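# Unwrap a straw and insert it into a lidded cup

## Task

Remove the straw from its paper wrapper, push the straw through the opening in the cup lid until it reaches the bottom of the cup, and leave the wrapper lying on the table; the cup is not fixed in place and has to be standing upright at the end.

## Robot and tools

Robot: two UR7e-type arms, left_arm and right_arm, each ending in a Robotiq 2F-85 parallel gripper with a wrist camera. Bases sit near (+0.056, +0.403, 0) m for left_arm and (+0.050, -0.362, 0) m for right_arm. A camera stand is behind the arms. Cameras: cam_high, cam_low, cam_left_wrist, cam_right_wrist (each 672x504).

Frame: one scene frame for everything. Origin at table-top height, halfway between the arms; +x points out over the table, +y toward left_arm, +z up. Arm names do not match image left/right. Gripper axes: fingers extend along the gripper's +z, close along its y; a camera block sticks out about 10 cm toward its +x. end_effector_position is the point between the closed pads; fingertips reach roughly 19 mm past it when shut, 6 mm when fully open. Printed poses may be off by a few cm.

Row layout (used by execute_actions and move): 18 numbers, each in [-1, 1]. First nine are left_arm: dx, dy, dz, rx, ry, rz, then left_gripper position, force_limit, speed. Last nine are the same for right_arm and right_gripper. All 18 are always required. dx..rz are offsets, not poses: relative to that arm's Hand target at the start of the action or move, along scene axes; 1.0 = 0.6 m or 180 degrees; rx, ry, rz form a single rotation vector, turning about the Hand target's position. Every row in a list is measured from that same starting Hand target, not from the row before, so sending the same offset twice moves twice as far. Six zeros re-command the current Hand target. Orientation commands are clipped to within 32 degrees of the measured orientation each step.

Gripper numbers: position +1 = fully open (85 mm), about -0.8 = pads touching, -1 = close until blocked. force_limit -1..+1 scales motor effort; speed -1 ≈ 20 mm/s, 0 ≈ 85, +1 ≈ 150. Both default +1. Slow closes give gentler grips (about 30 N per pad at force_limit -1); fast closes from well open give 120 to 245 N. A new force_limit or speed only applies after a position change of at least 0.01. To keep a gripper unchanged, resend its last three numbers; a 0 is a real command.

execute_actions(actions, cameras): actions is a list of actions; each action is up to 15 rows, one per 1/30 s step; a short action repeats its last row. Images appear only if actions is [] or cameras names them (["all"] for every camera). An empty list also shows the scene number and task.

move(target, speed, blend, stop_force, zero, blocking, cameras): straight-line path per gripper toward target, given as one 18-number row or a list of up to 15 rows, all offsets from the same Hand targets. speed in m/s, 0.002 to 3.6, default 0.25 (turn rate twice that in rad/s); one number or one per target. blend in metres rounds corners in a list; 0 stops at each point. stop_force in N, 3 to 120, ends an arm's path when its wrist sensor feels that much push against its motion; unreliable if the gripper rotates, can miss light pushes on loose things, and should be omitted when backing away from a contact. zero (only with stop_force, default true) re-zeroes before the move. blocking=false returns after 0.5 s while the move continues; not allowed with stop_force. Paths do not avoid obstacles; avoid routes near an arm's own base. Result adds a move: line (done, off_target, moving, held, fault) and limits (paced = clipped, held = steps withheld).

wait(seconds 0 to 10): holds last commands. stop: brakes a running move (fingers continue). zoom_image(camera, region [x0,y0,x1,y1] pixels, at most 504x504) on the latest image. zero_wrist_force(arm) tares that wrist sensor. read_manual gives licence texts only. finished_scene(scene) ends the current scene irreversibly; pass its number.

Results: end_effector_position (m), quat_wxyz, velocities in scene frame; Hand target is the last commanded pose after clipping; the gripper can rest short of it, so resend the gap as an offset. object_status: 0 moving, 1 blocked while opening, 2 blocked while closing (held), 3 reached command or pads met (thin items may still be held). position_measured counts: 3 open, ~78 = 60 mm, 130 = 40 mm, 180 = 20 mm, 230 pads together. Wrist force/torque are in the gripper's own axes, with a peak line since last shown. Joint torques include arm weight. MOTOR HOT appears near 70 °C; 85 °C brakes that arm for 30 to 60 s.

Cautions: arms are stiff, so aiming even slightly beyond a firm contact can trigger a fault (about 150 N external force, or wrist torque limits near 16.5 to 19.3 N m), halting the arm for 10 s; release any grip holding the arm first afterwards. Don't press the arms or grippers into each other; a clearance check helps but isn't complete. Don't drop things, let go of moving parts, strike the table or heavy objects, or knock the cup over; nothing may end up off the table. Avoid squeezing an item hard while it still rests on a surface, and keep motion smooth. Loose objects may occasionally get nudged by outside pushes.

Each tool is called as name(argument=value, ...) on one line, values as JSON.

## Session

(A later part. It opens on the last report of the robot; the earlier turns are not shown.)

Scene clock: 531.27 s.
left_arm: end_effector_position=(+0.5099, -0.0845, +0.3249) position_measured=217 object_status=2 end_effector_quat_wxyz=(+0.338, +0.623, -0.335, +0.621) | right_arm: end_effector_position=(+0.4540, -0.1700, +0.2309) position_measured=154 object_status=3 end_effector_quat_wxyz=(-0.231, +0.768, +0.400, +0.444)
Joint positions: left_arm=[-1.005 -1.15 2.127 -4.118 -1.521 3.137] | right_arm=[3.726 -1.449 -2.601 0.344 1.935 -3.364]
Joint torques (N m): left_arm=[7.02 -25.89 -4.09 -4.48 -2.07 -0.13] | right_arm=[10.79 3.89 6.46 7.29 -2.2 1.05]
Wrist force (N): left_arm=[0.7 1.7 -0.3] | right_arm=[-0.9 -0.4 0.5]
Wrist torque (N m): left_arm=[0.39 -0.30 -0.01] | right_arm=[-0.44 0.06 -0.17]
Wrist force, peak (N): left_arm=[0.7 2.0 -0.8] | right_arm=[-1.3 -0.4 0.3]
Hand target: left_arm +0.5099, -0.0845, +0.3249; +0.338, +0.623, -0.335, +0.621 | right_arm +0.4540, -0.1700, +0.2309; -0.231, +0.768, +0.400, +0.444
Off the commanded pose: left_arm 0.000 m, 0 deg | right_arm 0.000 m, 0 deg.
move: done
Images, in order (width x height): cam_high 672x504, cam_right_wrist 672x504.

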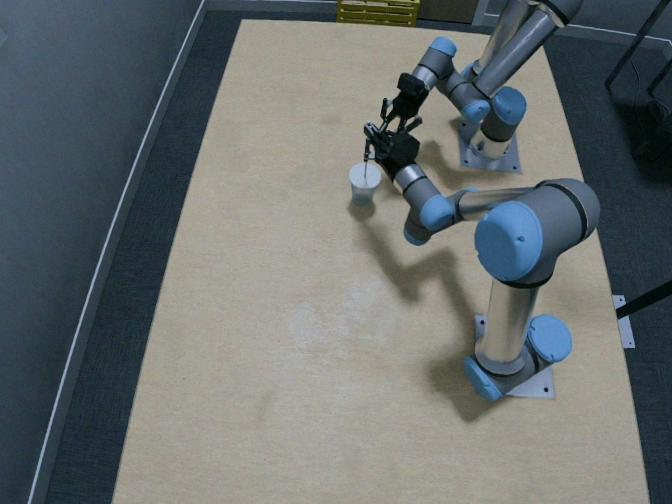

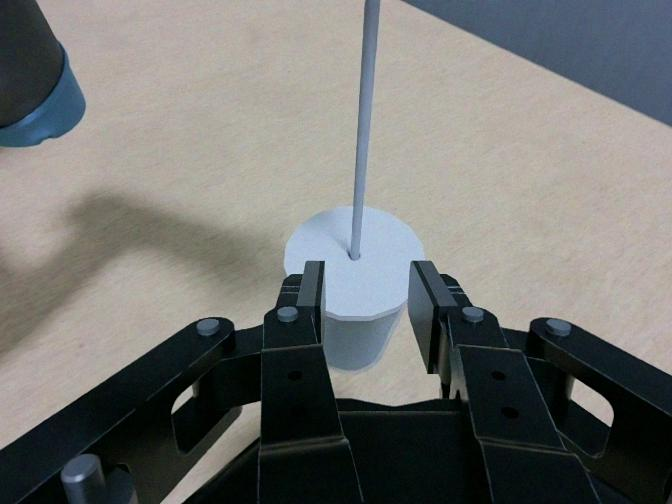

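move(target=[0,0,-0.215,0,0,0,-1,-0.4,-1,-0.076,-0.109,0,0,0,0,-0.2,-0.6,-1], speed=0.03, stop_force=4, cameras=["cam_high","cam_low","cam_right_wrist"])

zoom_image(camera="cam_low", region=[290, 150, 390, 275])

Scene clock: 542.77 s.
left_arm: end_effector_position=(+0.5099, -0.0845, +0.2097) position_measured=217 object_status=2 end_effector_quat_wxyz=(+0.338, +0.623, -0.335, +0.621) | right_arm: end_effector_position=(+0.4084, -0.2354, +0.2309) position_measured=154 object_status=3 end_effector_quat_wxyz=(-0.231, +0.768, +0.400, +0.444)
Joint positions: left_arm=[-1.005 -0.861 2.131 -4.411 -1.521 3.137] | right_arm=[3.547 -1.279 -2.702 0.228 2.084 -3.474]
Joint torques (N m): left_arm=[4.73 -50.82 2.15 0.1 -1.75 -0.96] | right_arm=[-8.47 12.3 6.45 0.55 3.41 -1.68]
Wrist force (N): left_arm=[2.3 1.5 -1.5] | right_arm=[-0.8 -0.3 0.4]
Wrist torque (N m): left_arm=[0.39 -0.45 0.02] | right_arm=[-0.43 0.04 0.04]
Wrist force, peak (N): left_arm=[12.0 1.1 -1.7] | right_arm=[-1.5 -0.1 0.4]
Hand target: left_arm +0.5099, -0.0845, +0.2097; +0.338, +0.623, -0.335, +0.621 (not the last commanded pose) | right_arm +0.4084, -0.2354, +0.2309; -0.231, +0.768, +0.400, +0.444
Off the commanded pose: left_arm 0.014 m, 0 deg | right_arm 0.000 m, 0 deg.
move: contact (left_arm)
Images, in order (width x height): cam_high 672x504, cam_low 672x504, cam_right_wrist 672x504.

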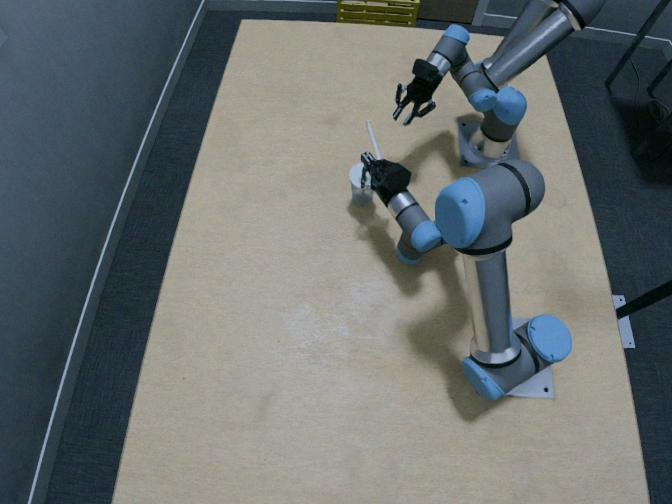

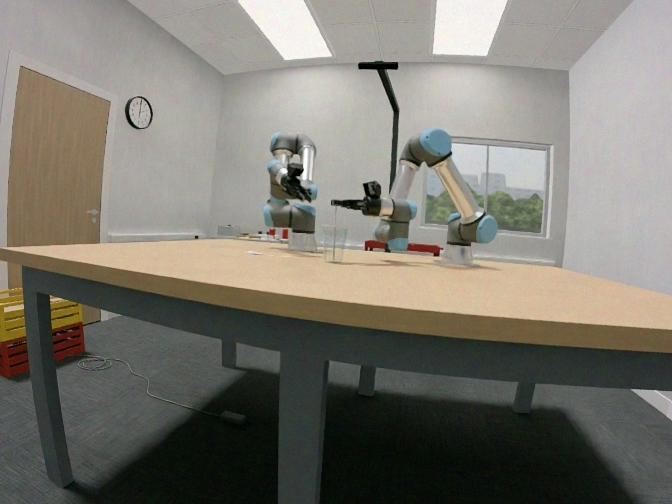

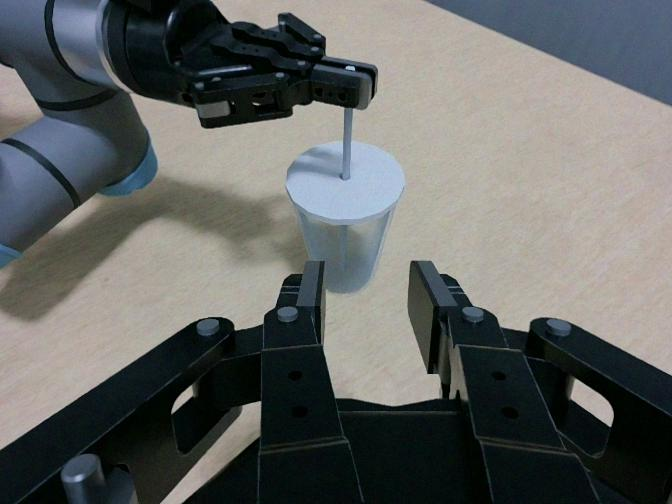

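Scaled by 4.032 from the camera's 672x504 image, which has a finer 960x720 frame.

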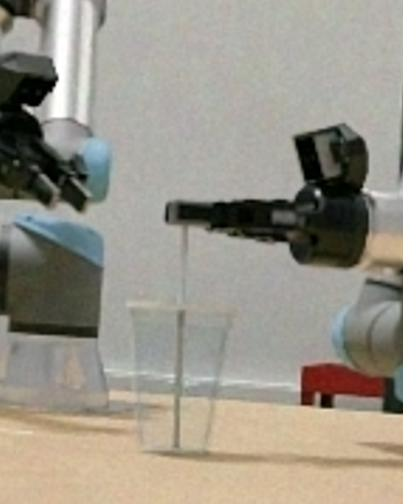

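move(target=[[0,0,0.0005,0,0,0,-0.1,-0.4,-1,0,0,0,0,0,0,-0.2,-0.6,-1],[-0.11,0.169,0.0005,0,0,0,-0.1,-0.4,-1,0,0,0,0,0,0,-0.2,-0.6,-1]], speed=0.12, cameras=["cam_high","cam_low","cam_right_wrist"])

zoom_image(camera="cam_low", region=[290, 150, 390, 275])

Scene clock: 550.73 s.
left_arm: end_effector_position=(+0.4439, +0.0169, +0.2101) position_measured=141 object_status=3 end_effector_quat_wxyz=(+0.338, +0.623, -0.335, +0.621) | right_arm: end_effector_position=(+0.4084, -0.2354, +0.2309) position_measured=154 object_status=3 end_effector_quat_wxyz=(-0.231, +0.768, +0.400, +0.444)
Joint positions: left_arm=[-1.027 -0.927 2.461 -4.675 -1.499 3.137] | right_arm=[3.547 -1.279 -2.702 0.228 2.084 -3.474]
Joint torques (N m): left_arm=[-7.86 -23.99 7.52 -4.45 2.64 -0.31] | right_arm=[-7.58 11.32 7.43 0.66 3.79 -1.3]
Wrist force (N): left_arm=[0.7 1.5 -0.5] | right_arm=[-1.1 -0.2 0.4]
Wrist torque (N m): left_arm=[0.37 -0.27 0.00] | right_arm=[-0.41 0.09 0.04]
Wrist force, peak (N): left_arm=[2.7 1.9 -1.8] | right_arm=[-1.3 -0.4 0.2]
Hand target: left_arm +0.4439, +0.0169, +0.2100; +0.338, +0.623, -0.335, +0.621 | right_arm +0.4084, -0.2354, +0.2309; -0.231, +0.768, +0.400, +0.444
Off the commanded pose: left_arm 0.000 m, 0 deg | right_arm 0.000 m, 0 deg.
move: done
Images, in order (width x height): cam_high 672x504, cam_low 672x504, cam_right_wrist 672x504.

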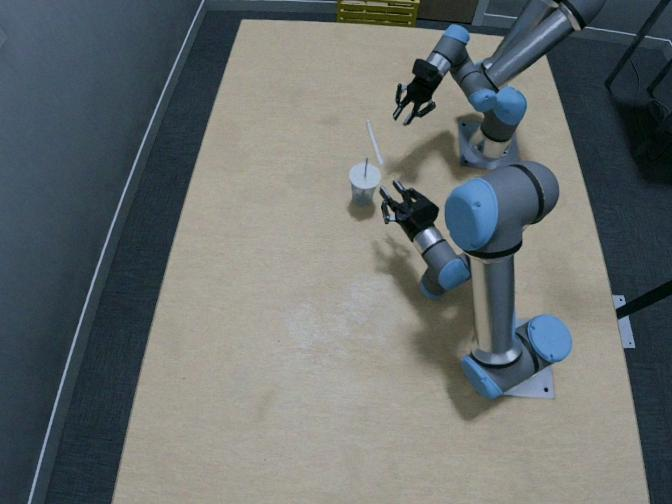

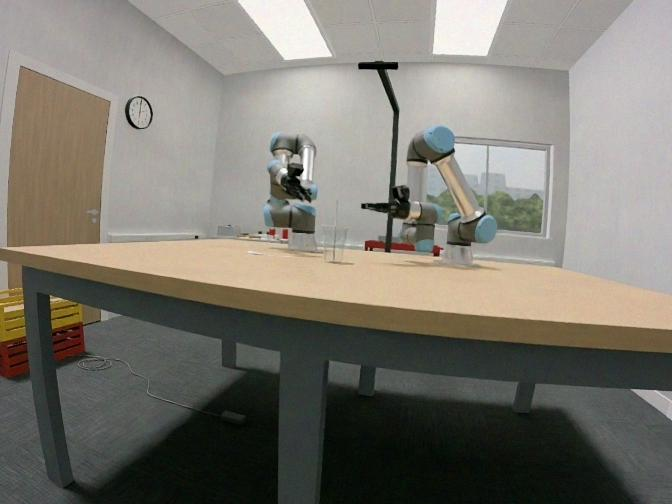

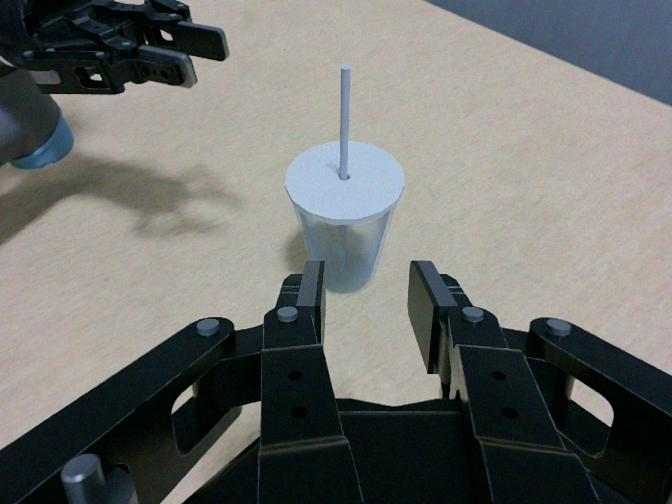

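Scaled by 4.032 from the camera's 672x504 image, which has a finer 960x720 frame.

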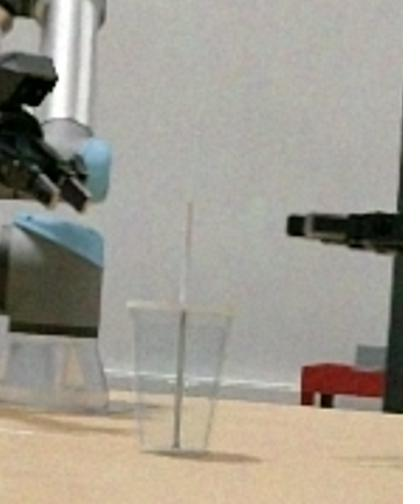

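Done: the straw is in, the cup is upright, and the wrapper is on the table.

finished_scene(scene=1)

The scene is finished: the task was done.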